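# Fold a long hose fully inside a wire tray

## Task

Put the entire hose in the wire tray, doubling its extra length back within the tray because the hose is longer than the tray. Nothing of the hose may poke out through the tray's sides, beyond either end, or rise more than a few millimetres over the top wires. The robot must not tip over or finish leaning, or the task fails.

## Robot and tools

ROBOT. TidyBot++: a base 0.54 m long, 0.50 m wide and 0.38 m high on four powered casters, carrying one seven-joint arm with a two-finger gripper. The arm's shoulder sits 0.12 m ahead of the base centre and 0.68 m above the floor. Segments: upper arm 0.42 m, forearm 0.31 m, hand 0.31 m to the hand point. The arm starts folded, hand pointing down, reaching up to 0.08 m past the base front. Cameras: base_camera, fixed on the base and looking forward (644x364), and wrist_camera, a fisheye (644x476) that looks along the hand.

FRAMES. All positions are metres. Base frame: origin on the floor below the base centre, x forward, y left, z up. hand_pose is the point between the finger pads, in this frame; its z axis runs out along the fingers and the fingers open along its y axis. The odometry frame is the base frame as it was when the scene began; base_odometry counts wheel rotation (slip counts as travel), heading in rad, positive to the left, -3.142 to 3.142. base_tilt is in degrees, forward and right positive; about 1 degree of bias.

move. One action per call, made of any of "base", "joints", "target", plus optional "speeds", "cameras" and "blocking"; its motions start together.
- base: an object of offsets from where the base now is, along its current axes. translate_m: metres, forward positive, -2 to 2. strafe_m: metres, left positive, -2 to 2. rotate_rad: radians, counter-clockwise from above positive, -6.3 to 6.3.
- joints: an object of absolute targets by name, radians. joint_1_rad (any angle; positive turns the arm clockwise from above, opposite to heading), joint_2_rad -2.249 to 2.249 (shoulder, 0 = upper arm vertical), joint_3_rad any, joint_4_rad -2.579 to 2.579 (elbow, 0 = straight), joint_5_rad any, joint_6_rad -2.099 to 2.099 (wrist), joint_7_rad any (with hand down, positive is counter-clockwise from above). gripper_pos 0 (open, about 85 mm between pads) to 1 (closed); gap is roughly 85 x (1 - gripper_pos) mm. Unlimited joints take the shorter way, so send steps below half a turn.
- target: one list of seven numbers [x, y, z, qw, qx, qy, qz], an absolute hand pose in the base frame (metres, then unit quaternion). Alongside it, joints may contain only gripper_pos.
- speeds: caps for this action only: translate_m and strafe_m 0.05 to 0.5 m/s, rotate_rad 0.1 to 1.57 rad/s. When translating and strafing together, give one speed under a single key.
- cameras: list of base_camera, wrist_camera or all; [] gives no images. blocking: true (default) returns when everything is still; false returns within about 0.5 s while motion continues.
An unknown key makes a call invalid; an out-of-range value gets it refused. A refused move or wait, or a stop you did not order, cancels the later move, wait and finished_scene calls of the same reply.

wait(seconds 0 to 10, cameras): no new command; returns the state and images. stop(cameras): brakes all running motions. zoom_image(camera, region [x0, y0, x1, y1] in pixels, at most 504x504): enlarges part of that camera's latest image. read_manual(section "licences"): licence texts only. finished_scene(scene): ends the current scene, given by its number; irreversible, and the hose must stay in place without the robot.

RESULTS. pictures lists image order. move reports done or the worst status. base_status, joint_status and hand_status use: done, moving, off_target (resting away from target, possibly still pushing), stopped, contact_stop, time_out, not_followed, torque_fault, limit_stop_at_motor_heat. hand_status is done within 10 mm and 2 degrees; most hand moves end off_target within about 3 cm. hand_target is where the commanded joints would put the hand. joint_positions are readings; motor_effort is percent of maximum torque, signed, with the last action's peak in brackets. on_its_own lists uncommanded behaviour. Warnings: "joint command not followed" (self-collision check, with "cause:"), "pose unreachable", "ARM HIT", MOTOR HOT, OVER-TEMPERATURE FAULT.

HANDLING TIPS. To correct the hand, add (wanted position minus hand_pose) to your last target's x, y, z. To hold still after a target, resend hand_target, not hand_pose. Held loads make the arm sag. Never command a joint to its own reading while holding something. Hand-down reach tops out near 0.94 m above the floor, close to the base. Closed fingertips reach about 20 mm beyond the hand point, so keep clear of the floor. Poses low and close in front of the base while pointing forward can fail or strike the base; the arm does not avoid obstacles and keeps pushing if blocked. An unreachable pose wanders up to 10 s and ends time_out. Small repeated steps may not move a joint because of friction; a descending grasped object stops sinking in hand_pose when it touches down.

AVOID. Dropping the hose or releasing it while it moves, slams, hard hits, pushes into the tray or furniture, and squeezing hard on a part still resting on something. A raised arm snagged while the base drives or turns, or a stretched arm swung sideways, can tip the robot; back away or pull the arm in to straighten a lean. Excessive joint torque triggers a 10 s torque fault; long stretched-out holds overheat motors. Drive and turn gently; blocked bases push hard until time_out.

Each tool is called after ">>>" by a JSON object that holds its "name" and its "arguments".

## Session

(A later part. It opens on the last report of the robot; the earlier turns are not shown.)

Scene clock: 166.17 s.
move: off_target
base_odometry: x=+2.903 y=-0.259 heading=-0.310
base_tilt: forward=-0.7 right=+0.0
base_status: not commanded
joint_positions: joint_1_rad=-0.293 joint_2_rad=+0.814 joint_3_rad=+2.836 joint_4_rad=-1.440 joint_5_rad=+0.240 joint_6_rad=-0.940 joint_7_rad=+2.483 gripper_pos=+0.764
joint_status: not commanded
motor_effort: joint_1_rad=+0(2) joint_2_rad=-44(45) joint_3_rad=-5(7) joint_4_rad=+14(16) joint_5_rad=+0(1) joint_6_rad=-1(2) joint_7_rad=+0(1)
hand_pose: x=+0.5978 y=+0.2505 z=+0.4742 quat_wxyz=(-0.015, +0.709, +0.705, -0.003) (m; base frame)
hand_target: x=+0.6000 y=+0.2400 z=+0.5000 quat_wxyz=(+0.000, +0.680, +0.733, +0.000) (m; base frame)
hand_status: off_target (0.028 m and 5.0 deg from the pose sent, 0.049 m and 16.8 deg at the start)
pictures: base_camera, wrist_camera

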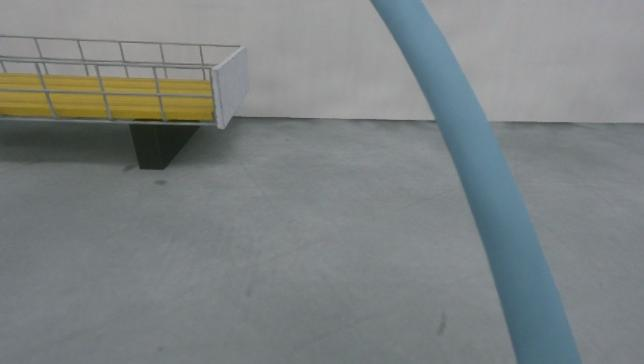

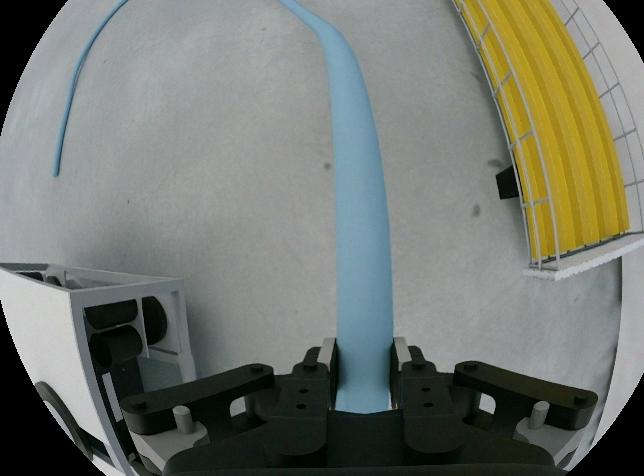

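>>> {"name": "move", "arguments": {"base": {"rotate_rad": -0.06, "translate_m": 0.37}, "speeds": {"translate_m": 0.3}}}

>>> {"name": "move", "arguments": {"base": {"strafe_m": 0.2}, "speeds": {"strafe_m": 0.2}}}

Scene clock: 177.43 s.
move: done
base_odometry: x=+3.256 y=-0.371 heading=-0.370
base_tilt: forward=-0.6 right=+0.1
base_status: done
joint_positions: joint_1_rad=-0.280 joint_2_rad=+0.811 joint_3_rad=+2.823 joint_4_rad=-1.448 joint_5_rad=+0.246 joint_6_rad=-0.940 joint_7_rad=+2.491 gripper_pos=+0.764
joint_status: not commanded
motor_effort: joint_1_rad=+1(5) joint_2_rad=-44(46) joint_3_rad=-4(7) joint_4_rad=+15(17) joint_5_rad=+1(2) joint_6_rad=+0(2) joint_7_rad=+0(1)
hand_pose: x=+0.5964 y=+0.2481 z=+0.4754 quat_wxyz=(-0.017, +0.706, +0.708, -0.003) (m; base frame)
hand_target: x=+0.6000 y=+0.2400 z=+0.5000 quat_wxyz=(+0.000, +0.680, +0.733, +0.000) (m; base frame)
hand_status: not commanded
pictures: base_camera, wrist_camera

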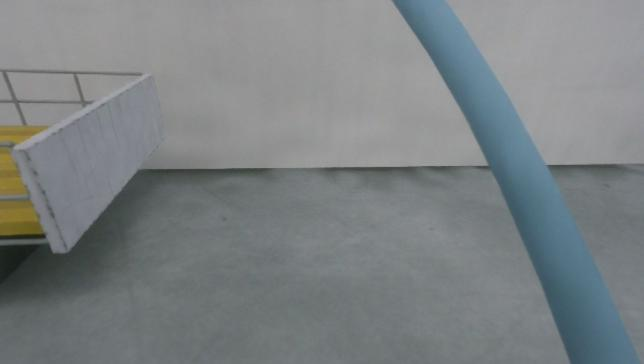

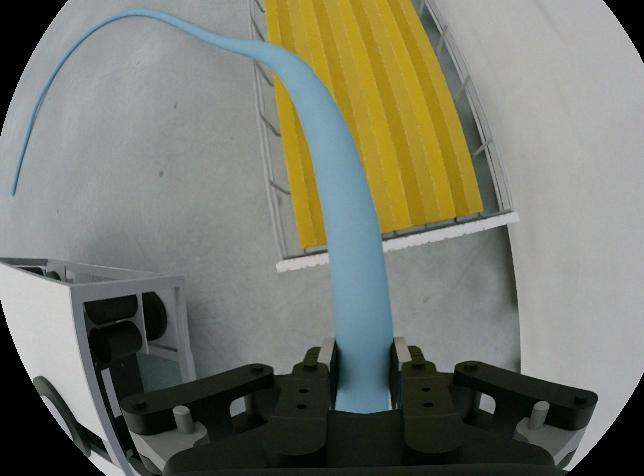

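Scene clock: 179.17 s.
move: done
base_odometry: x=+3.328 y=-0.185 heading=-0.370
base_tilt: forward=-0.7 right=+0.1
base_status: done
joint_positions: joint_1_rad=-0.273 joint_2_rad=+0.799 joint_3_rad=+2.823 joint_4_rad=-1.448 joint_5_rad=+0.254 joint_6_rad=-0.940 joint_7_rad=+2.491 gripper_pos=+0.764
joint_status: not commanded
motor_effort: joint_1_rad=-2(5) joint_2_rad=-41(45) joint_3_rad=-8(9) joint_4_rad=+15(16) joint_5_rad=-1(2) joint_6_rad=+0(1) joint_7_rad=+0(1)
hand_pose: x=+0.6013 y=+0.2442 z=+0.4813 quat_wxyz=(-0.011, +0.706, +0.708, +0.001) (m; base frame)
hand_target: x=+0.6000 y=+0.2400 z=+0.5000 quat_wxyz=(+0.000, +0.680, +0.733, +0.000) (m; base frame)
hand_status: not commanded
pictures: base_camera, wrist_camera

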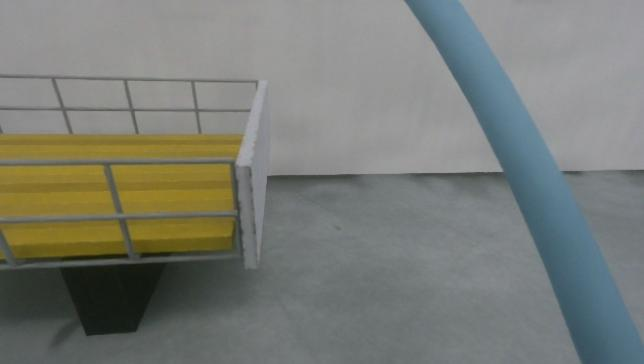

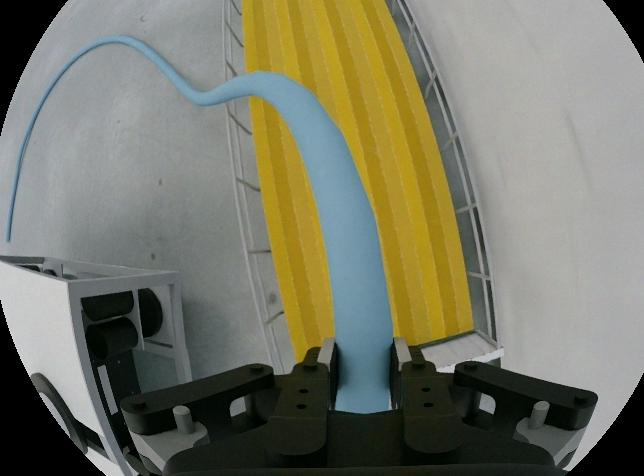

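>>> {"name": "move", "arguments": {"base": {"strafe_m": 0.05}, "target": [0.70, 0.25, 0.33, 0, 0.68, 0.733, 0]}}

>>> {"name": "move", "arguments": {"target": [0.70, 0.25, 0.20, 0, 0.68, 0.733, 0]}}

Scene clock: 186.57 s.
move: off_target
base_odometry: x=+3.347 y=-0.138 heading=-0.370
base_tilt: forward=-0.7 right=+0.0
base_status: done
joint_positions: joint_1_rad=-0.281 joint_2_rad=+1.232 joint_3_rad=+2.879 joint_4_rad=-1.083 joint_5_rad=+0.272 joint_6_rad=-0.940 joint_7_rad=+2.588 gripper_pos=+0.764
joint_status: not commanded
motor_effort: joint_1_rad=-2(6) joint_2_rad=-50(53) joint_3_rad=-6(9) joint_4_rad=+13(16) joint_5_rad=-1(2) joint_6_rad=-1(1) joint_7_rad=-1(1)
hand_pose: x=+0.6712 y=+0.2419 z=+0.3106 quat_wxyz=(-0.029, +0.707, +0.706, -0.032) (m; base frame)
hand_target: x=+0.7000 y=+0.2500 z=+0.3300 quat_wxyz=(+0.000, +0.680, +0.733, +0.000) (m; base frame)
hand_status: off_target (0.036 m and 6.6 deg from the pose sent, 0.181 m and 4.4 deg at the start)
pictures: base_camera, wrist_camera

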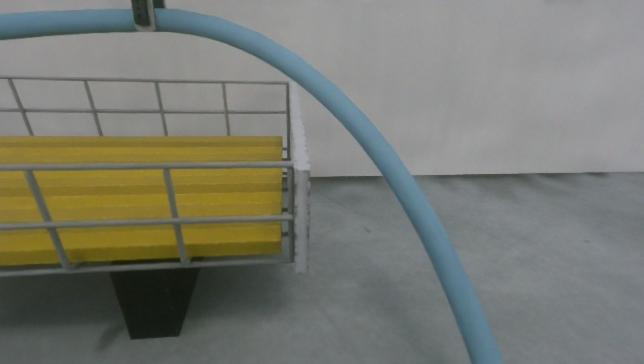

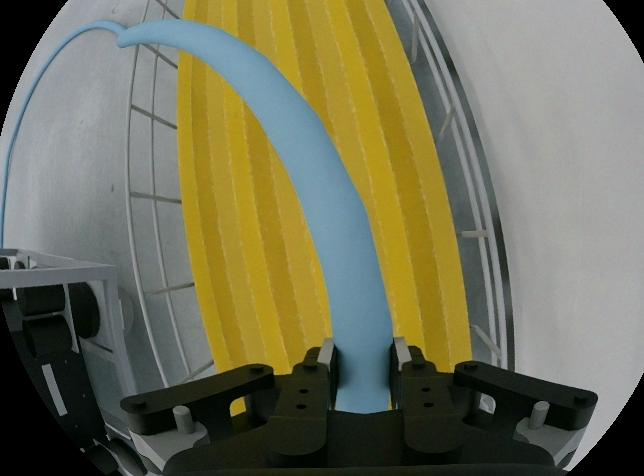

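Scene clock: 187.83 s.
move: off_target
base_odometry: x=+3.347 y=-0.138 heading=-0.370
base_tilt: forward=-0.7 right=+0.1
base_status: not commanded
joint_positions: joint_1_rad=-0.290 joint_2_rad=+1.443 joint_3_rad=+2.900 joint_4_rad=-0.954 joint_5_rad=+0.294 joint_6_rad=-0.846 joint_7_rad=+2.592 gripper_pos=+0.764
joint_status: not commanded
motor_effort: joint_1_rad=-1(2) joint_2_rad=-45(50) joint_3_rad=-6(7) joint_4_rad=+10(14) joint_5_rad=-2(2) joint_6_rad=+1(1) joint_7_rad=-1(2)
hand_pose: x=+0.6800 y=+0.2385 z=+0.2042 quat_wxyz=(-0.025, +0.711, +0.702, -0.029) (m; base frame)
hand_target: x=+0.7000 y=+0.2500 z=+0.2000 quat_wxyz=(+0.000, +0.680, +0.733, +0.000) (m; base frame)
hand_status: off_target (0.023 m and 6.7 deg from the pose sent, 0.115 m and 6.6 deg at the start)
pictures: base_camera, wrist_camera

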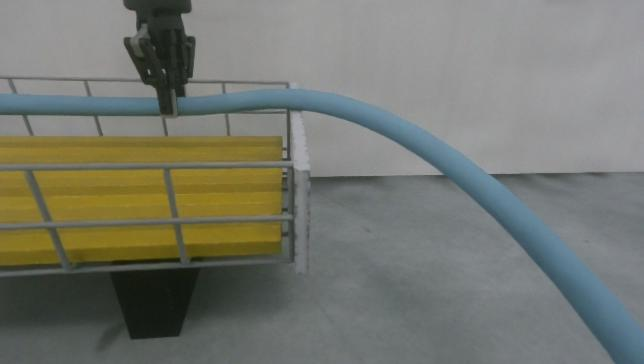

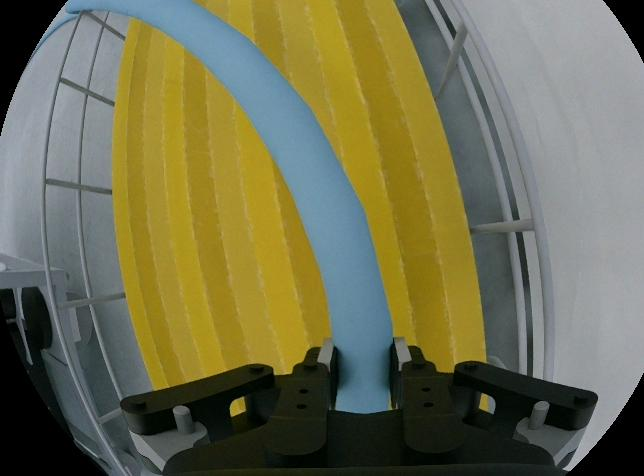

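>>> {"name": "move", "arguments": {"target": [0.74, 0.26, 0.13, 0, 0.68, 0.733, 0]}}

Scene clock: 192.17 s.
move: off_target
base_odometry: x=+3.346 y=-0.138 heading=-0.370
base_tilt: forward=-0.7 right=+0.1
base_status: not commanded
joint_positions: joint_1_rad=-0.359 joint_2_rad=+1.624 joint_3_rad=+2.976 joint_4_rad=-0.552 joint_5_rad=+0.172 joint_6_rad=-1.108 joint_7_rad=+2.714 gripper_pos=+0.769
joint_status: not commanded
motor_effort: joint_1_rad=+2(3) joint_2_rad=-34(48) joint_3_rad=-1(7) joint_4_rad=+27(28) joint_5_rad=+3(3) joint_6_rad=+31(32) joint_7_rad=+1(1)
hand_pose: x=+0.7040 y=+0.2535 z=+0.1764 quat_wxyz=(-0.034, +0.698, +0.713, -0.059) (m; base frame)
hand_target: x=+0.7400 y=+0.2600 z=+0.1300 quat_wxyz=(+0.000, +0.680, +0.733, +0.000) (m; base frame)
hand_status: off_target (0.059 m and 8.4 deg from the pose sent, 0.098 m and 6.7 deg at the start)
pictures: base_camera, wrist_camera

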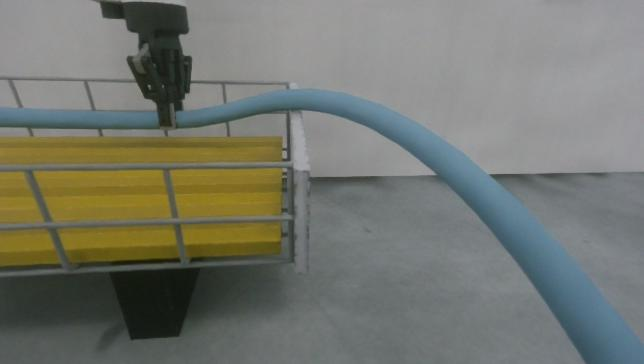

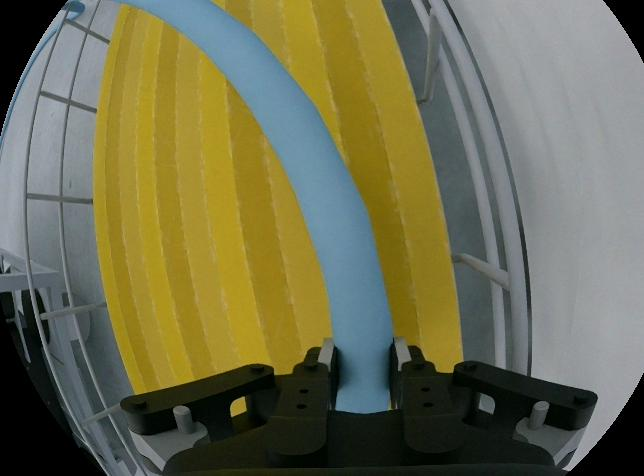

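>>> {"name": "move", "arguments": {"target": [0.73, 0.26, 0.175, 0, 0.68, 0.733, 0], "cameras": []}}

>>> {"name": "move", "arguments": {"joints": {"gripper_pos": 0.0}}}

>>> {"name": "move", "arguments": {"target": [0.68, 0.25, 0.40, 0, 0.68, 0.733, 0]}}

Scene clock: 195.93 s.
move: off_target
base_odometry: x=+3.346 y=-0.138 heading=-0.370
base_tilt: forward=-0.7 right=+0.1
base_status: not commanded
joint_positions: joint_1_rad=-0.358 joint_2_rad=+1.578 joint_3_rad=+2.976 joint_4_rad=-0.683 joint_5_rad=+0.203 joint_6_rad=-0.977 joint_7_rad=+2.715 gripper_pos=+0.769
joint_status: not commanded
motor_effort: joint_1_rad=-1(3) joint_2_rad=-46(46) joint_3_rad=-4(4) joint_4_rad=+15(28) joint_5_rad=+0(3) joint_6_rad=+5(32) joint_7_rad=+0(2)
hand_pose: x=+0.7036 y=+0.2540 z=+0.1732 quat_wxyz=(-0.018, +0.685, +0.727, -0.039) (m; base frame)
hand_target: x=+0.7300 y=+0.2600 z=+0.1750 quat_wxyz=(+0.000, +0.680, +0.733, +0.000) (m; base frame)
hand_status: off_target (0.027 m and 5.0 deg from the pose sent, 0.027 m and 8.4 deg at the start)
pictures: none
No camera images: "cameras" was empty.

Scene clock: 197.07 s.
move: done
base_odometry: x=+3.346 y=-0.138 heading=-0.370
base_tilt: forward=-0.7 right=+0.0
base_status: not commanded
joint_positions: joint_1_rad=-0.358 joint_2_rad=+1.598 joint_3_rad=+2.969 joint_4_rad=-0.716 joint_5_rad=+0.203 joint_6_rad=-0.968 joint_7_rad=+2.715 gripper_pos=+0.000
joint_status: all done
motor_effort: joint_1_rad=+1(4) joint_2_rad=-53(54) joint_3_rad=-2(4) joint_4_rad=+17(22) joint_5_rad=+2(3) joint_6_rad=+5(13) joint_7_rad=+0(1)
hand_pose: x=+0.6787 y=+0.2505 z=+0.1541 quat_wxyz=(-0.031, +0.682, +0.728, -0.057) (m; base frame)
hand_target: x=+0.7300 y=+0.2600 z=+0.1750 quat_wxyz=(+0.000, +0.680, +0.733, +0.000) (m; base frame)
hand_status: not commanded
pictures: base_camera, wrist_camera

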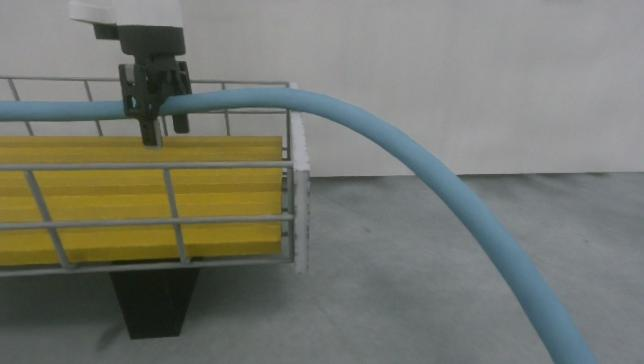

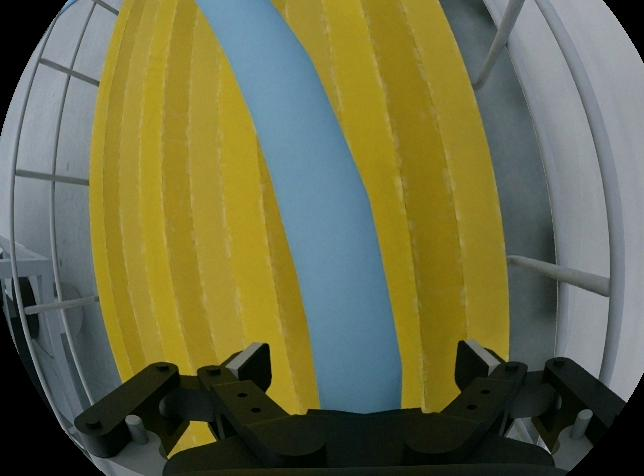

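Scene clock: 198.90 s.
move: off_target
base_odometry: x=+3.346 y=-0.138 heading=-0.370
base_tilt: forward=-0.7 right=+0.0
base_status: not commanded
joint_positions: joint_1_rad=-0.319 joint_2_rad=+1.071 joint_3_rad=+2.899 joint_4_rad=-1.147 joint_5_rad=+0.246 joint_6_rad=-0.963 joint_7_rad=+2.683 gripper_pos=+0.000
joint_status: not commanded
motor_effort: joint_1_rad=-1(2) joint_2_rad=-46(56) joint_3_rad=-5(5) joint_4_rad=+13(18) joint_5_rad=+1(2) joint_6_rad=+0(5) joint_7_rad=+0(1)
hand_pose: x=+0.6758 y=+0.2602 z=+0.3924 quat_wxyz=(-0.008, +0.663, +0.749, -0.003) (m; base frame)
hand_target: x=+0.6800 y=+0.2500 z=+0.4000 quat_wxyz=(+0.000, +0.680, +0.733, +0.000) (m; base frame)
hand_status: off_target (0.013 m and 2.9 deg from the pose sent, 0.246 m and 7.4 deg at the start)
pictures: base_camera, wrist_camera

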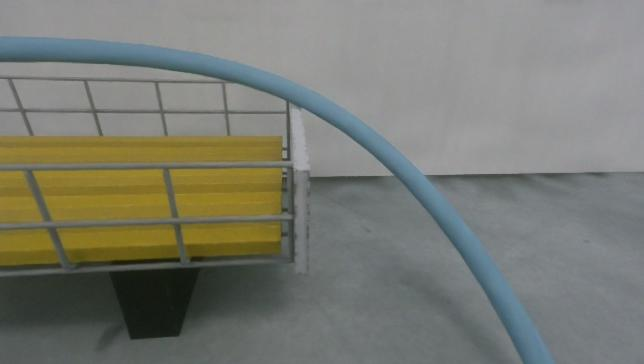

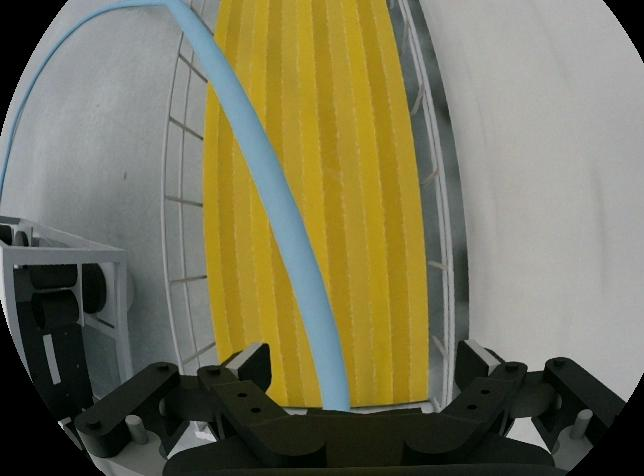

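>>> {"name": "move", "arguments": {"base": {"translate_m": -0.15}, "target": [0.55, -0.1, 0.50, 0, 0.82, 0.57, 0]}}

>>> {"name": "move", "arguments": {"base": {"strafe_m": -0.25}}}

Scene clock: 205.90 s.
move: off_target
base_odometry: x=+3.206 y=-0.084 heading=-0.370
base_tilt: forward=-0.7 right=+0.1
base_status: done
joint_positions: joint_1_rad=+0.407 joint_2_rad=+0.611 joint_3_rad=+2.875 joint_4_rad=-1.787 joint_5_rad=+0.246 joint_6_rad=-0.844 joint_7_rad=+2.749 gripper_pos=+0.000
joint_status: not commanded
motor_effort: joint_1_rad=-1(4) joint_2_rad=-32(48) joint_3_rad=-3(6) joint_4_rad=+11(14) joint_5_rad=+1(1) joint_6_rad=-1(2) joint_7_rad=+0(1)
hand_pose: x=+0.5353 y=-0.1058 z=+0.4929 quat_wxyz=(-0.012, +0.834, +0.551, -0.035) (m; base frame)
hand_target: x=+0.5500 y=-0.1000 z=+0.5000 quat_wxyz=(+0.000, +0.821, +0.571, +0.000) (m; base frame)
hand_status: off_target (0.017 m and 5.0 deg from the pose sent, 0.396 m and 27.4 deg at the start)
pictures: base_camera, wrist_camera

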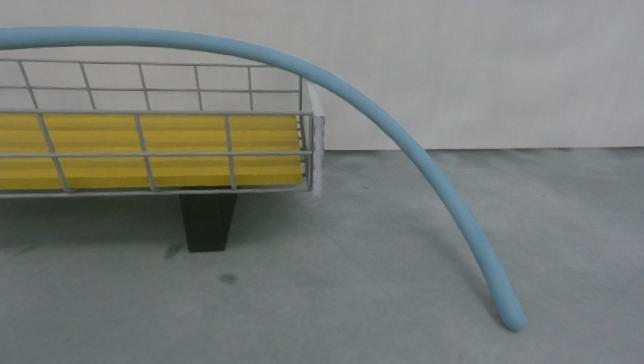

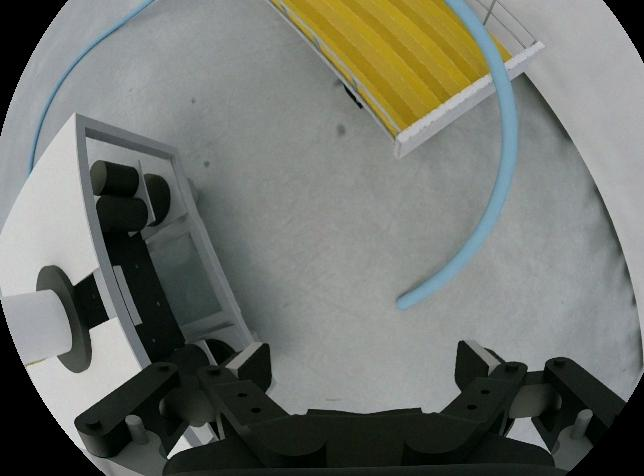

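Scene clock: 207.63 s.
move: done
base_odometry: x=+3.116 y=-0.317 heading=-0.371
base_tilt: forward=-0.7 right=+0.1
base_status: done
joint_positions: joint_1_rad=+0.422 joint_2_rad=+0.609 joint_3_rad=+2.869 joint_4_rad=-1.788 joint_5_rad=+0.246 joint_6_rad=-0.842 joint_7_rad=+2.749 gripper_pos=+0.000
joint_status: not commanded
motor_effort: joint_1_rad=+0(4) joint_2_rad=-32(32) joint_3_rad=-4(6) joint_4_rad=+11(12) joint_5_rad=+1(2) joint_6_rad=-1(2) joint_7_rad=+0(1)
hand_pose: x=+0.5346 y=-0.1093 z=+0.4935 quat_wxyz=(-0.012, +0.836, +0.547, -0.033) (m; base frame)
hand_target: x=+0.5500 y=-0.1000 z=+0.5000 quat_wxyz=(+0.000, +0.821, +0.571, +0.000) (m; base frame)
hand_status: not commanded
pictures: base_camera, wrist_camera

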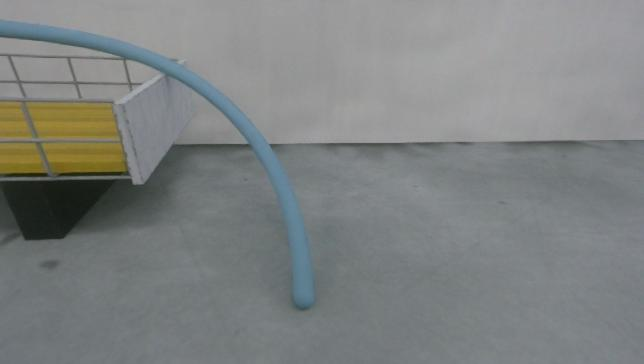

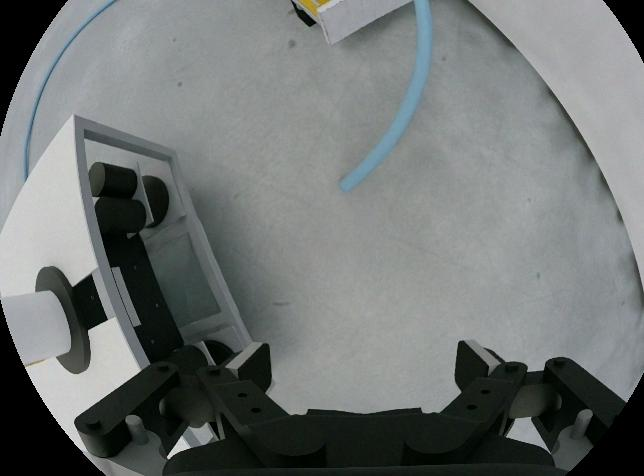

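>>> {"name": "move", "arguments": {"base": {"translate_m": 0.08}, "target": [0.60, 0.04, 0.25, 0, 0.97, 0.242, 0], "joints": {"gripper_pos": 0.2}}}

Scene clock: 215.27 s.
move: off_target
base_odometry: x=+3.191 y=-0.346 heading=-0.371
base_tilt: forward=-0.7 right=+0.1
base_status: done
joint_positions: joint_1_rad=-0.019 joint_2_rad=+1.148 joint_3_rad=+3.052 joint_4_rad=-1.686 joint_5_rad=+0.219 joint_6_rad=-0.394 joint_7_rad=+1.884 gripper_pos=+0.200
joint_status: all done
motor_effort: joint_1_rad=-1(3) joint_2_rad=-39(42) joint_3_rad=-2(5) joint_4_rad=+5(13) joint_5_rad=+1(1) joint_6_rad=-1(2) joint_7_rad=+0(1)
hand_pose: x=+0.5725 y=+0.0363 z=+0.2467 quat_wxyz=(-0.008, +0.958, +0.285, -0.037) (m; base frame)
hand_target: x=+0.6000 y=+0.0400 z=+0.2500 quat_wxyz=(+0.000, +0.970, +0.242, +0.000) (m; base frame)
hand_status: off_target (0.028 m and 6.7 deg from the pose sent, 0.293 m and 38.6 deg at the start)
pictures: base_camera, wrist_camera

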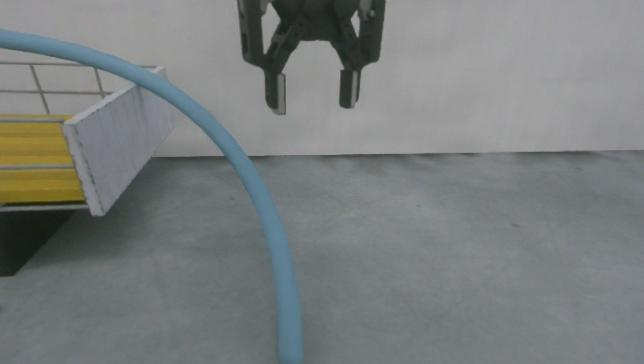

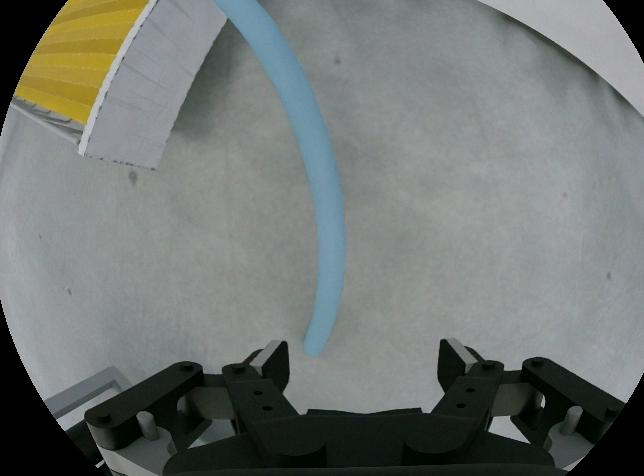

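>>> {"name": "move", "arguments": {"target": [0.645, 0.085, 0.12, 0, 0.97, 0.242, 0]}}

>>> {"name": "move", "arguments": {"target": [0.65, 0.085, 0.075, 0, 0.97, 0.242, 0]}}

Scene clock: 218.97 s.
move: off_target
base_odometry: x=+3.191 y=-0.346 heading=-0.371
base_tilt: forward=-0.7 right=+0.0
base_status: not commanded
joint_positions: joint_1_rad=-0.107 joint_2_rad=+1.485 joint_3_rad=+3.065 joint_4_rad=-1.310 joint_5_rad=+0.179 joint_6_rad=-0.392 joint_7_rad=+1.855 gripper_pos=+0.200
joint_status: not commanded
motor_effort: joint_1_rad=+0(1) joint_2_rad=-44(46) joint_3_rad=-3(4) joint_4_rad=+6(7) joint_5_rad=+1(1) joint_6_rad=-1(1) joint_7_rad=+0(1)
hand_pose: x=+0.6265 y=+0.0819 z=+0.1132 quat_wxyz=(-0.007, +0.960, +0.279, -0.019) (m; base frame)
hand_target: x=+0.6450 y=+0.0850 z=+0.1200 quat_wxyz=(+0.000, +0.970, +0.242, +0.000) (m; base frame)
hand_status: off_target (0.020 m and 5.0 deg from the pose sent, 0.154 m and 6.7 deg at the start)
pictures: base_camera, wrist_camera

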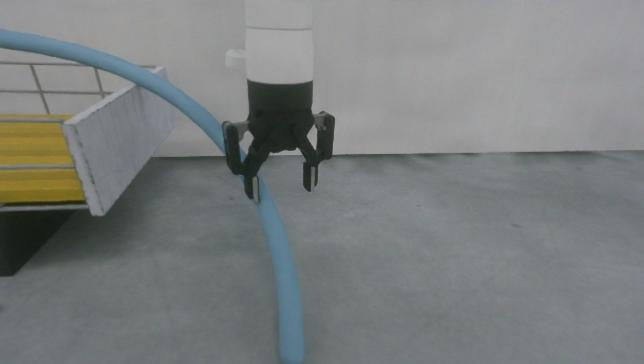

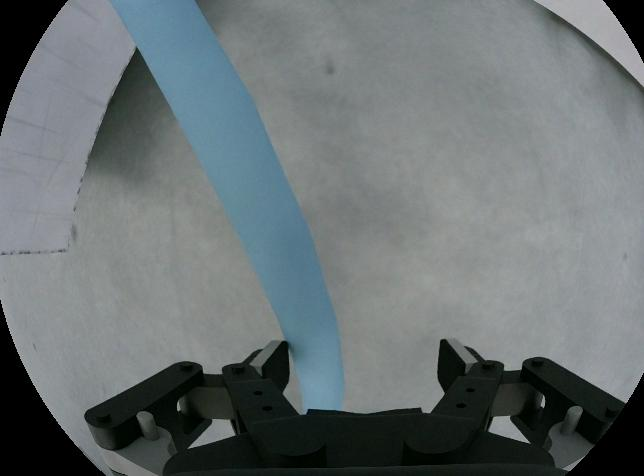

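Scene clock: 220.10 s.
move: off_target
base_odometry: x=+3.191 y=-0.346 heading=-0.371
base_tilt: forward=-0.6 right=+0.1
base_status: not commanded
joint_positions: joint_1_rad=-0.109 joint_2_rad=+1.588 joint_3_rad=+3.068 joint_4_rad=-1.187 joint_5_rad=+0.172 joint_6_rad=-0.392 joint_7_rad=+1.855 gripper_pos=+0.200
joint_status: not commanded
motor_effort: joint_1_rad=+0(1) joint_2_rad=-44(46) joint_3_rad=-3(3) joint_4_rad=+7(7) joint_5_rad=+1(1) joint_6_rad=+0(1) joint_7_rad=+0(1)
hand_pose: x=+0.6399 y=+0.0819 z=+0.0714 quat_wxyz=(-0.006, +0.962, +0.272, -0.010) (m; base frame)
hand_target: x=+0.6500 y=+0.0850 z=+0.0750 quat_wxyz=(+0.000, +0.970, +0.242, +0.000) (m; base frame)
hand_status: off_target (0.011 m and 3.8 deg from the pose sent, 0.045 m and 5.0 deg at the start)
pictures: base_camera, wrist_camera

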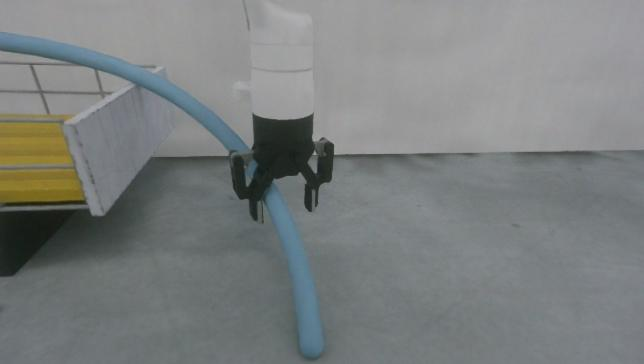

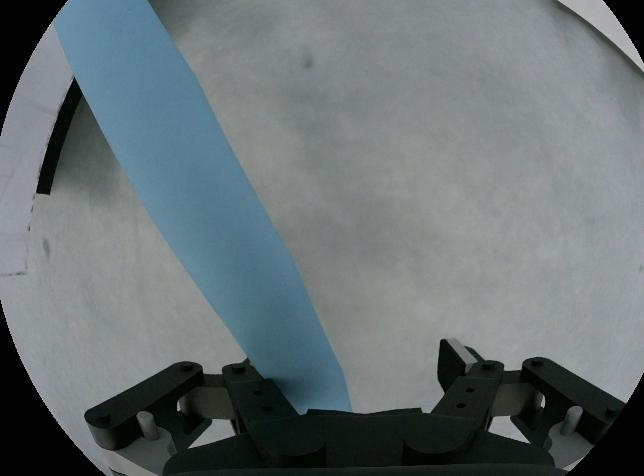

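>>> {"name": "move", "arguments": {"target": [0.65, 0.085, 0.18, 0, 0.97, 0.242, 0], "joints": {"gripper_pos": 0.0}, "cameras": []}}

>>> {"name": "move", "arguments": {"target": [0.635, 0.105, 0.14, 0, 0.93, 0.367, 0]}}

Scene clock: 223.90 s.
move: off_target
base_odometry: x=+3.191 y=-0.346 heading=-0.371
base_tilt: forward=-0.7 right=+0.1
base_status: not commanded
joint_positions: joint_1_rad=-0.109 joint_2_rad=+1.354 joint_3_rad=+3.068 joint_4_rad=-1.365 joint_5_rad=+0.172 joint_6_rad=-0.392 joint_7_rad=+1.855 gripper_pos=+0.000
joint_status: all done
motor_effort: joint_1_rad=+0(1) joint_2_rad=-44(47) joint_3_rad=-2(4) joint_4_rad=+7(8) joint_5_rad=+1(1) joint_6_rad=+0(1) joint_7_rad=+0(1)
hand_pose: x=+0.6633 y=+0.0853 z=+0.1762 quat_wxyz=(+0.000, +0.960, +0.279, +0.018) (m; base frame)
hand_target: x=+0.6500 y=+0.0850 z=+0.1800 quat_wxyz=(+0.000, +0.970, +0.242, +0.000) (m; base frame)
hand_status: off_target (0.014 m and 4.8 deg from the pose sent, 0.109 m and 3.8 deg at the start)
pictures: none
No camera images: "cameras" was empty.

Scene clock: 224.87 s.
move: off_target
base_odometry: x=+3.191 y=-0.346 heading=-0.371
base_tilt: forward=-0.7 right=+0.1
base_status: not commanded
joint_positions: joint_1_rad=-0.125 joint_2_rad=+1.440 joint_3_rad=+3.068 joint_4_rad=-1.362 joint_5_rad=+0.223 joint_6_rad=-0.392 joint_7_rad=+1.898 gripper_pos=+0.000
joint_status: not commanded
motor_effort: joint_1_rad=+0(1) joint_2_rad=-43(47) joint_3_rad=-3(4) joint_4_rad=+6(8) joint_5_rad=+1(1) joint_6_rad=-1(1) joint_7_rad=+0(1)
hand_pose: x=+0.6208 y=+0.0838 z=+0.1311 quat_wxyz=(+0.001, +0.944, +0.330, -0.022) (m; base frame)
hand_target: x=+0.6350 y=+0.1050 z=+0.1400 quat_wxyz=(+0.000, +0.930, +0.367, +0.000) (m; base frame)
hand_status: off_target (0.027 m and 5.2 deg from the pose sent, 0.050 m and 10.9 deg at the start)
pictures: base_camera, wrist_camera

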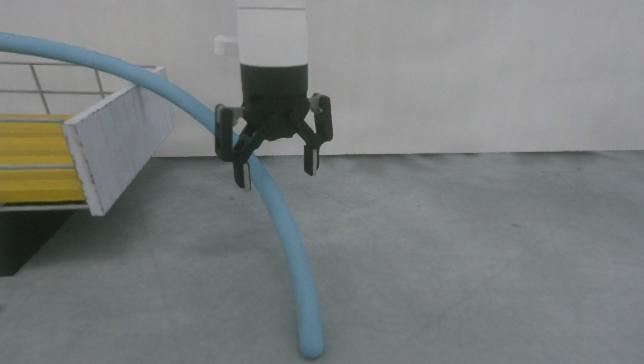

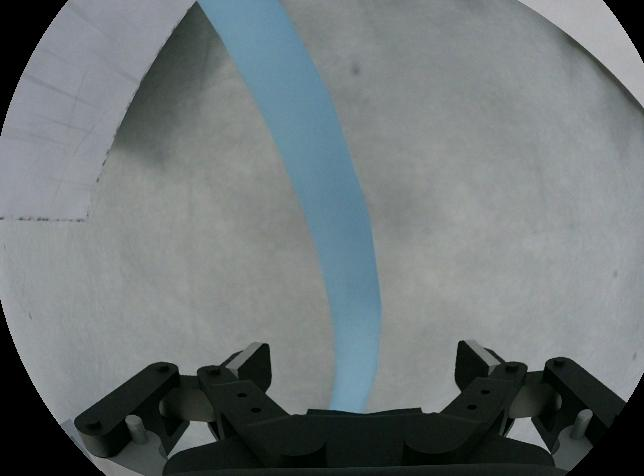

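>>> {"name": "move", "arguments": {"target": [0.64, 0.105, 0.07, 0, 0.93, 0.367, 0]}}

>>> {"name": "move", "arguments": {"joints": {"gripper_pos": 0.97}}}

Scene clock: 228.43 s.
move: off_target
base_odometry: x=+3.191 y=-0.346 heading=-0.371
base_tilt: forward=-0.7 right=+0.1
base_status: not commanded
joint_positions: joint_1_rad=-0.126 joint_2_rad=+1.606 joint_3_rad=+3.068 joint_4_rad=-1.201 joint_5_rad=+0.223 joint_6_rad=-0.392 joint_7_rad=+1.898 gripper_pos=+0.000
joint_status: not commanded
motor_effort: joint_1_rad=+0(1) joint_2_rad=-43(47) joint_3_rad=-2(3) joint_4_rad=+5(8) joint_5_rad=+1(1) joint_6_rad=-1(1) joint_7_rad=+0(1)
hand_pose: x=+0.6209 y=+0.0831 z=+0.0607 quat_wxyz=(+0.000, +0.946, +0.324, -0.025) (m; base frame)
hand_target: x=+0.6400 y=+0.1050 z=+0.0700 quat_wxyz=(+0.000, +0.930, +0.367, +0.000) (m; base frame)
hand_status: off_target (0.030 m and 5.9 deg from the pose sent, 0.067 m and 5.2 deg at the start)
pictures: base_camera, wrist_camera

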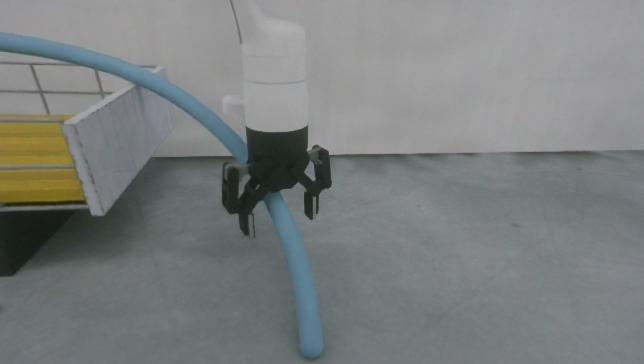

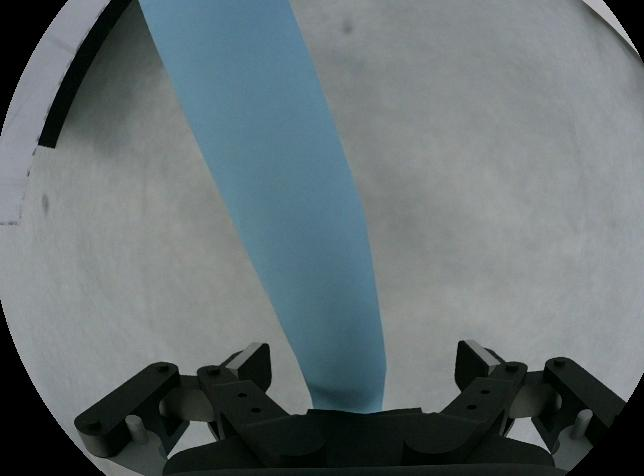

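Scene clock: 229.53 s.
move: off_target
base_odometry: x=+3.191 y=-0.346 heading=-0.371
base_tilt: forward=-0.7 right=+0.1
base_status: not commanded
joint_positions: joint_1_rad=-0.126 joint_2_rad=+1.606 joint_3_rad=+3.068 joint_4_rad=-1.201 joint_5_rad=+0.223 joint_6_rad=-0.392 joint_7_rad=+1.899 gripper_pos=+0.763
joint_status: gripper_pos off_target (ended at +0.763, target +0.970)
motor_effort: joint_1_rad=-1(1) joint_2_rad=-44(44) joint_3_rad=-3(4) joint_4_rad=+6(7) joint_5_rad=+0(1) joint_6_rad=-1(1) joint_7_rad=+1(1)
hand_pose: x=+0.6209 y=+0.0834 z=+0.0607 quat_wxyz=(+0.000, +0.945, +0.325, -0.025) (m; base frame)
hand_target: x=+0.6400 y=+0.1050 z=+0.0700 quat_wxyz=(+0.000, +0.930, +0.367, +0.000) (m; base frame)
hand_status: not commanded
pictures: base_camera, wrist_camera

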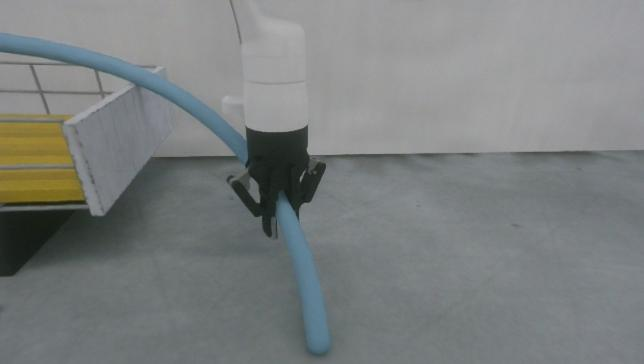

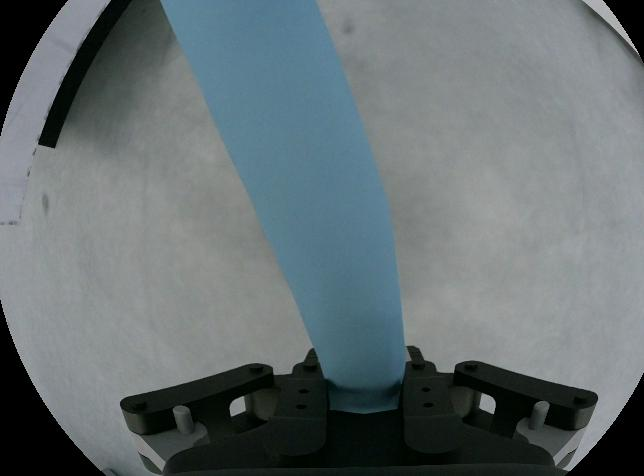

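>>> {"name": "move", "arguments": {"target": [0.60, 0.10, 0.42, 0, 0.995, 0.087, 0]}}

>>> {"name": "move", "arguments": {"base": {"strafe_m": 0.15}, "target": [0.60, 0.10, 0.42, 0, 0.94, -0.342, 0]}}

Scene clock: 236.13 s.
move: off_target
base_odometry: x=+3.190 y=-0.346 heading=-0.371
base_tilt: forward=-0.7 right=+0.1
base_status: not commanded
joint_positions: joint_1_rad=-0.182 joint_2_rad=+0.831 joint_3_rad=+3.102 joint_4_rad=-1.687 joint_5_rad=+0.058 joint_6_rad=-0.612 joint_7_rad=+1.605 gripper_pos=+0.763
joint_status: not commanded
motor_effort: joint_1_rad=+1(2) joint_2_rad=-41(50) joint_3_rad=-1(5) joint_4_rad=+13(14) joint_5_rad=+0(1) joint_6_rad=+1(2) joint_7_rad=-1(1)
hand_pose: x=+0.6063 y=+0.1023 z=+0.3997 quat_wxyz=(+0.002, +0.990, +0.144, +0.007) (m; base frame)
hand_target: x=+0.6000 y=+0.1000 z=+0.4200 quat_wxyz=(+0.000, +0.996, +0.087, +0.000) (m; base frame)
hand_status: off_target (0.021 m and 6.6 deg from the pose sent, 0.360 m and 28.1 deg at the start)
pictures: base_camera, wrist_camera

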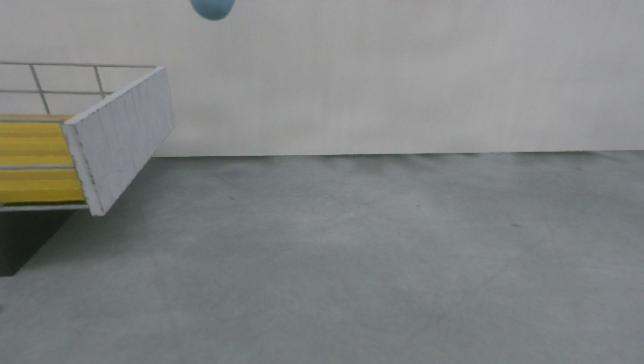

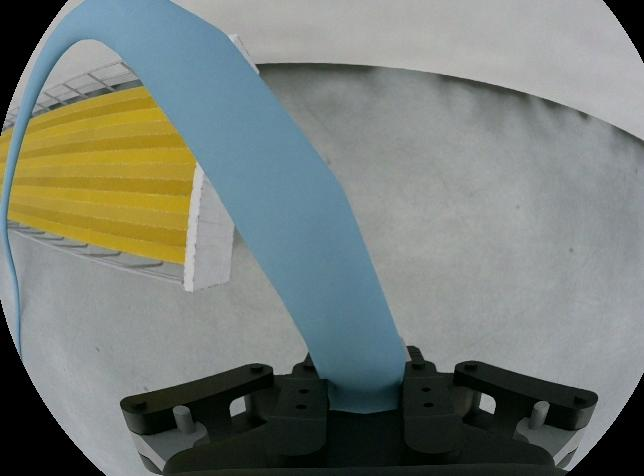

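Scene clock: 237.73 s.
move: off_target
base_odometry: x=+3.245 y=-0.206 heading=-0.371
base_tilt: forward=-0.7 right=+0.1
base_status: done
joint_positions: joint_1_rad=-0.335 joint_2_rad=+0.831 joint_3_rad=+3.309 joint_4_rad=-1.696 joint_5_rad=-0.177 joint_6_rad=-0.633 joint_7_rad=+0.939 gripper_pos=+0.763
joint_status: not commanded
motor_effort: joint_1_rad=+1(6) joint_2_rad=-42(42) joint_3_rad=+3(5) joint_4_rad=+13(14) joint_5_rad=-1(1) joint_6_rad=+2(3) joint_7_rad=-2(2)
hand_pose: x=+0.5991 y=+0.1078 z=+0.3991 quat_wxyz=(+0.009, +0.962, -0.273, +0.003) (m; base frame)
hand_target: x=+0.6000 y=+0.1000 z=+0.4200 quat_wxyz=(+0.000, +0.940, -0.342, +0.000) (m; base frame)
hand_status: off_target (0.022 m and 8.3 deg from the pose sent, 0.021 m and 56.6 deg at the start)
pictures: base_camera, wrist_camera

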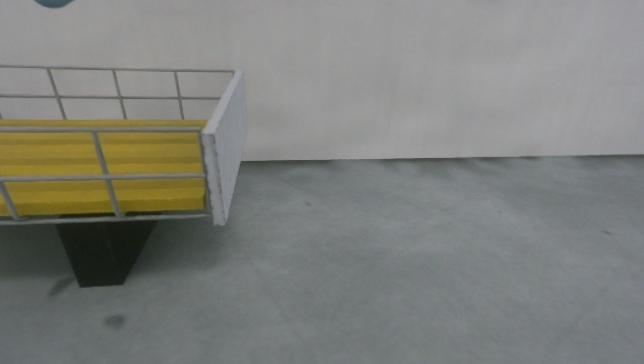

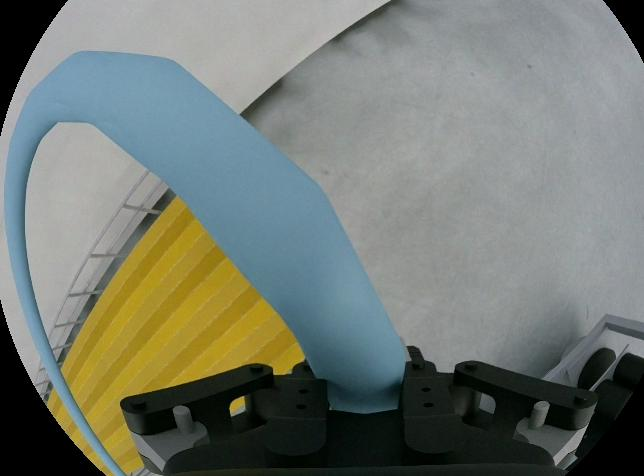

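>>> {"name": "move", "arguments": {"base": {"strafe_m": 0.18}, "target": [0.58, 0.10, 0.38, 0, 0.766, -0.643, 0]}}

Scene clock: 241.23 s.
move: off_target
base_odometry: x=+3.311 y=-0.038 heading=-0.371
base_tilt: forward=-0.7 right=+0.1
base_status: done
joint_positions: joint_1_rad=-0.436 joint_2_rad=+0.886 joint_3_rad=+3.455 joint_4_rad=-1.787 joint_5_rad=-0.437 joint_6_rad=-0.633 joint_7_rad=+0.453 gripper_pos=+0.763
joint_status: not commanded
motor_effort: joint_1_rad=+0(4) joint_2_rad=-39(42) joint_3_rad=+4(7) joint_4_rad=+10(13) joint_5_rad=+0(2) joint_6_rad=+2(3) joint_7_rad=-1(2)
hand_pose: x=+0.5487 y=+0.1067 z=+0.3659 quat_wxyz=(+0.030, +0.805, -0.592, -0.034) (m; base frame)
hand_target: x=+0.5800 y=+0.1000 z=+0.3800 quat_wxyz=(+0.000, +0.766, -0.643, +0.000) (m; base frame)
hand_status: off_target (0.035 m and 9.0 deg from the pose sent, 0.028 m and 48.3 deg at the start)
pictures: base_camera, wrist_camera

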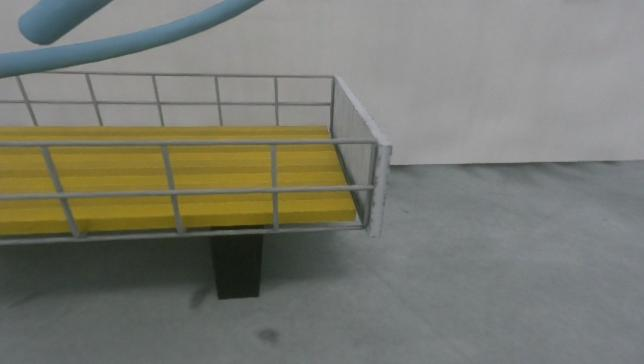

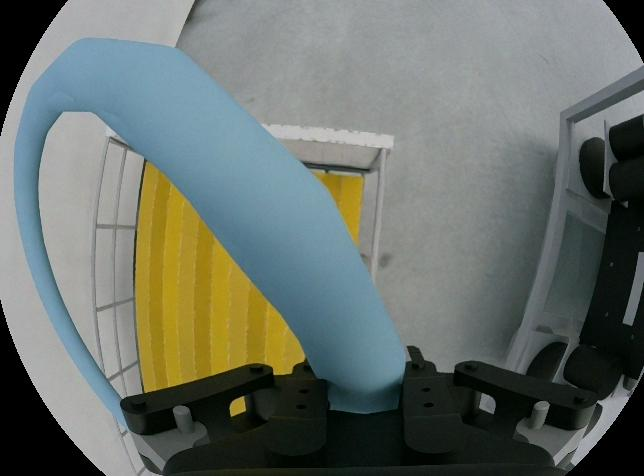

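>>> {"name": "move", "arguments": {"target": [0.65, 0.12, 0.28, 0, 0.695, -0.719, 0]}}

>>> {"name": "move", "arguments": {"target": [0.66, 0.12, 0.20, 0, 0.67, -0.74, 0]}}

Scene clock: 245.93 s.
move: off_target
base_odometry: x=+3.311 y=-0.038 heading=-0.371
base_tilt: forward=-0.7 right=+0.1
base_status: not commanded
joint_positions: joint_1_rad=-0.436 joint_2_rad=+1.186 joint_3_rad=+3.455 joint_4_rad=-1.498 joint_5_rad=-0.512 joint_6_rad=-0.633 joint_7_rad=+0.242 gripper_pos=+0.763
joint_status: not commanded
motor_effort: joint_1_rad=+1(2) joint_2_rad=-46(48) joint_3_rad=+6(6) joint_4_rad=+10(12) joint_5_rad=+0(1) joint_6_rad=+2(2) joint_7_rad=-2(2)
hand_pose: x=+0.6085 y=+0.1273 z=+0.2581 quat_wxyz=(+0.037, +0.742, -0.669, -0.024) (m; base frame)
hand_target: x=+0.6500 y=+0.1200 z=+0.2800 quat_wxyz=(+0.000, +0.695, -0.719, +0.000) (m; base frame)
hand_status: off_target (0.047 m and 9.4 deg from the pose sent, 0.134 m and 20.0 deg at the start)
pictures: base_camera, wrist_camera

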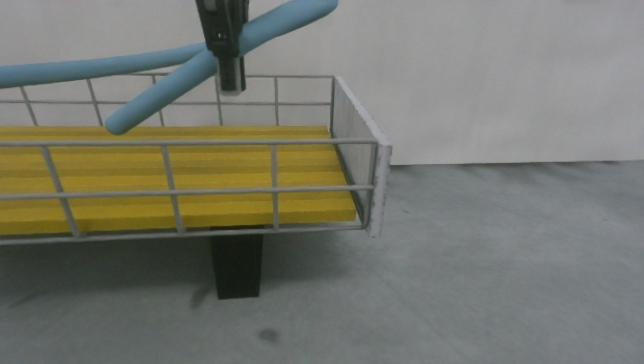

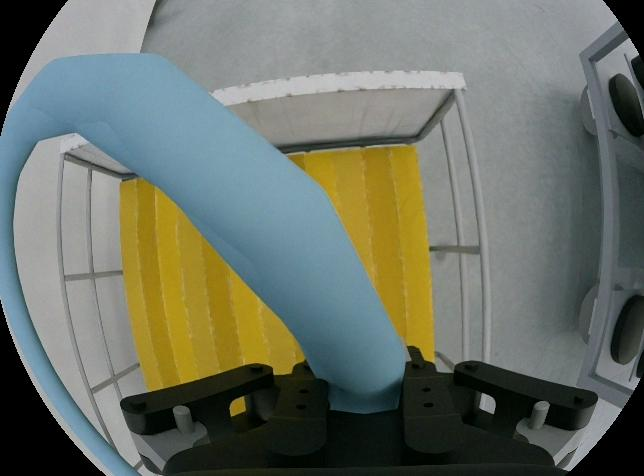

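Scene clock: 247.07 s.
move: off_target
base_odometry: x=+3.311 y=-0.038 heading=-0.371
base_tilt: forward=-0.8 right=+0.1
base_status: not commanded
joint_positions: joint_1_rad=-0.419 joint_2_rad=+1.356 joint_3_rad=+3.455 joint_4_rad=-1.374 joint_5_rad=-0.572 joint_6_rad=-0.626 joint_7_rad=+0.201 gripper_pos=+0.763
joint_status: not commanded
motor_effort: joint_1_rad=+0(2) joint_2_rad=-45(48) joint_3_rad=+4(6) joint_4_rad=+9(11) joint_5_rad=-1(1) joint_6_rad=+1(2) joint_7_rad=-1(2)
hand_pose: x=+0.6094 y=+0.1240 z=+0.1851 quat_wxyz=(+0.049, +0.717, -0.695, -0.034) (m; base frame)
hand_target: x=+0.6600 y=+0.1200 z=+0.2000 quat_wxyz=(+0.000, +0.671, -0.741, +0.000) (m; base frame)
hand_status: off_target (0.053 m and 10.2 deg from the pose sent, 0.078 m and 12.7 deg at the start)
pictures: base_camera, wrist_camera

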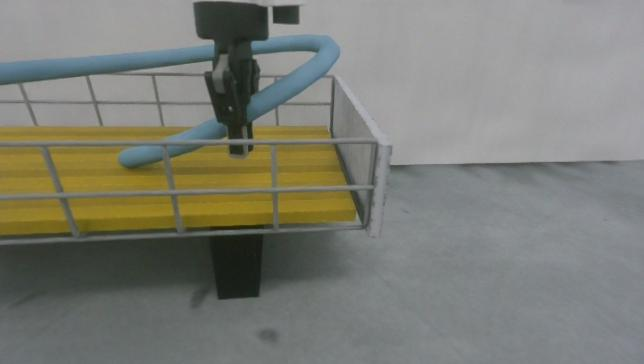

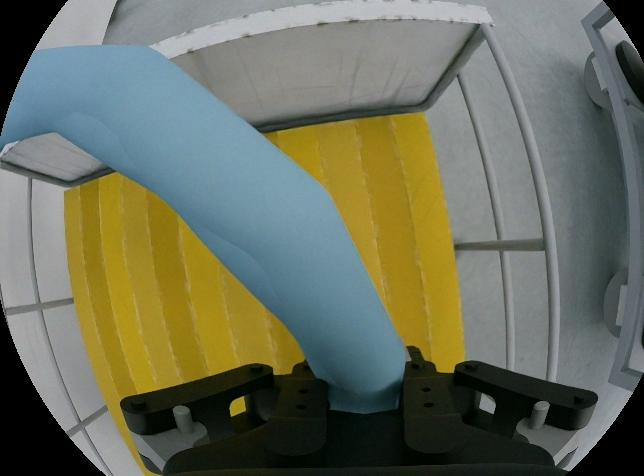

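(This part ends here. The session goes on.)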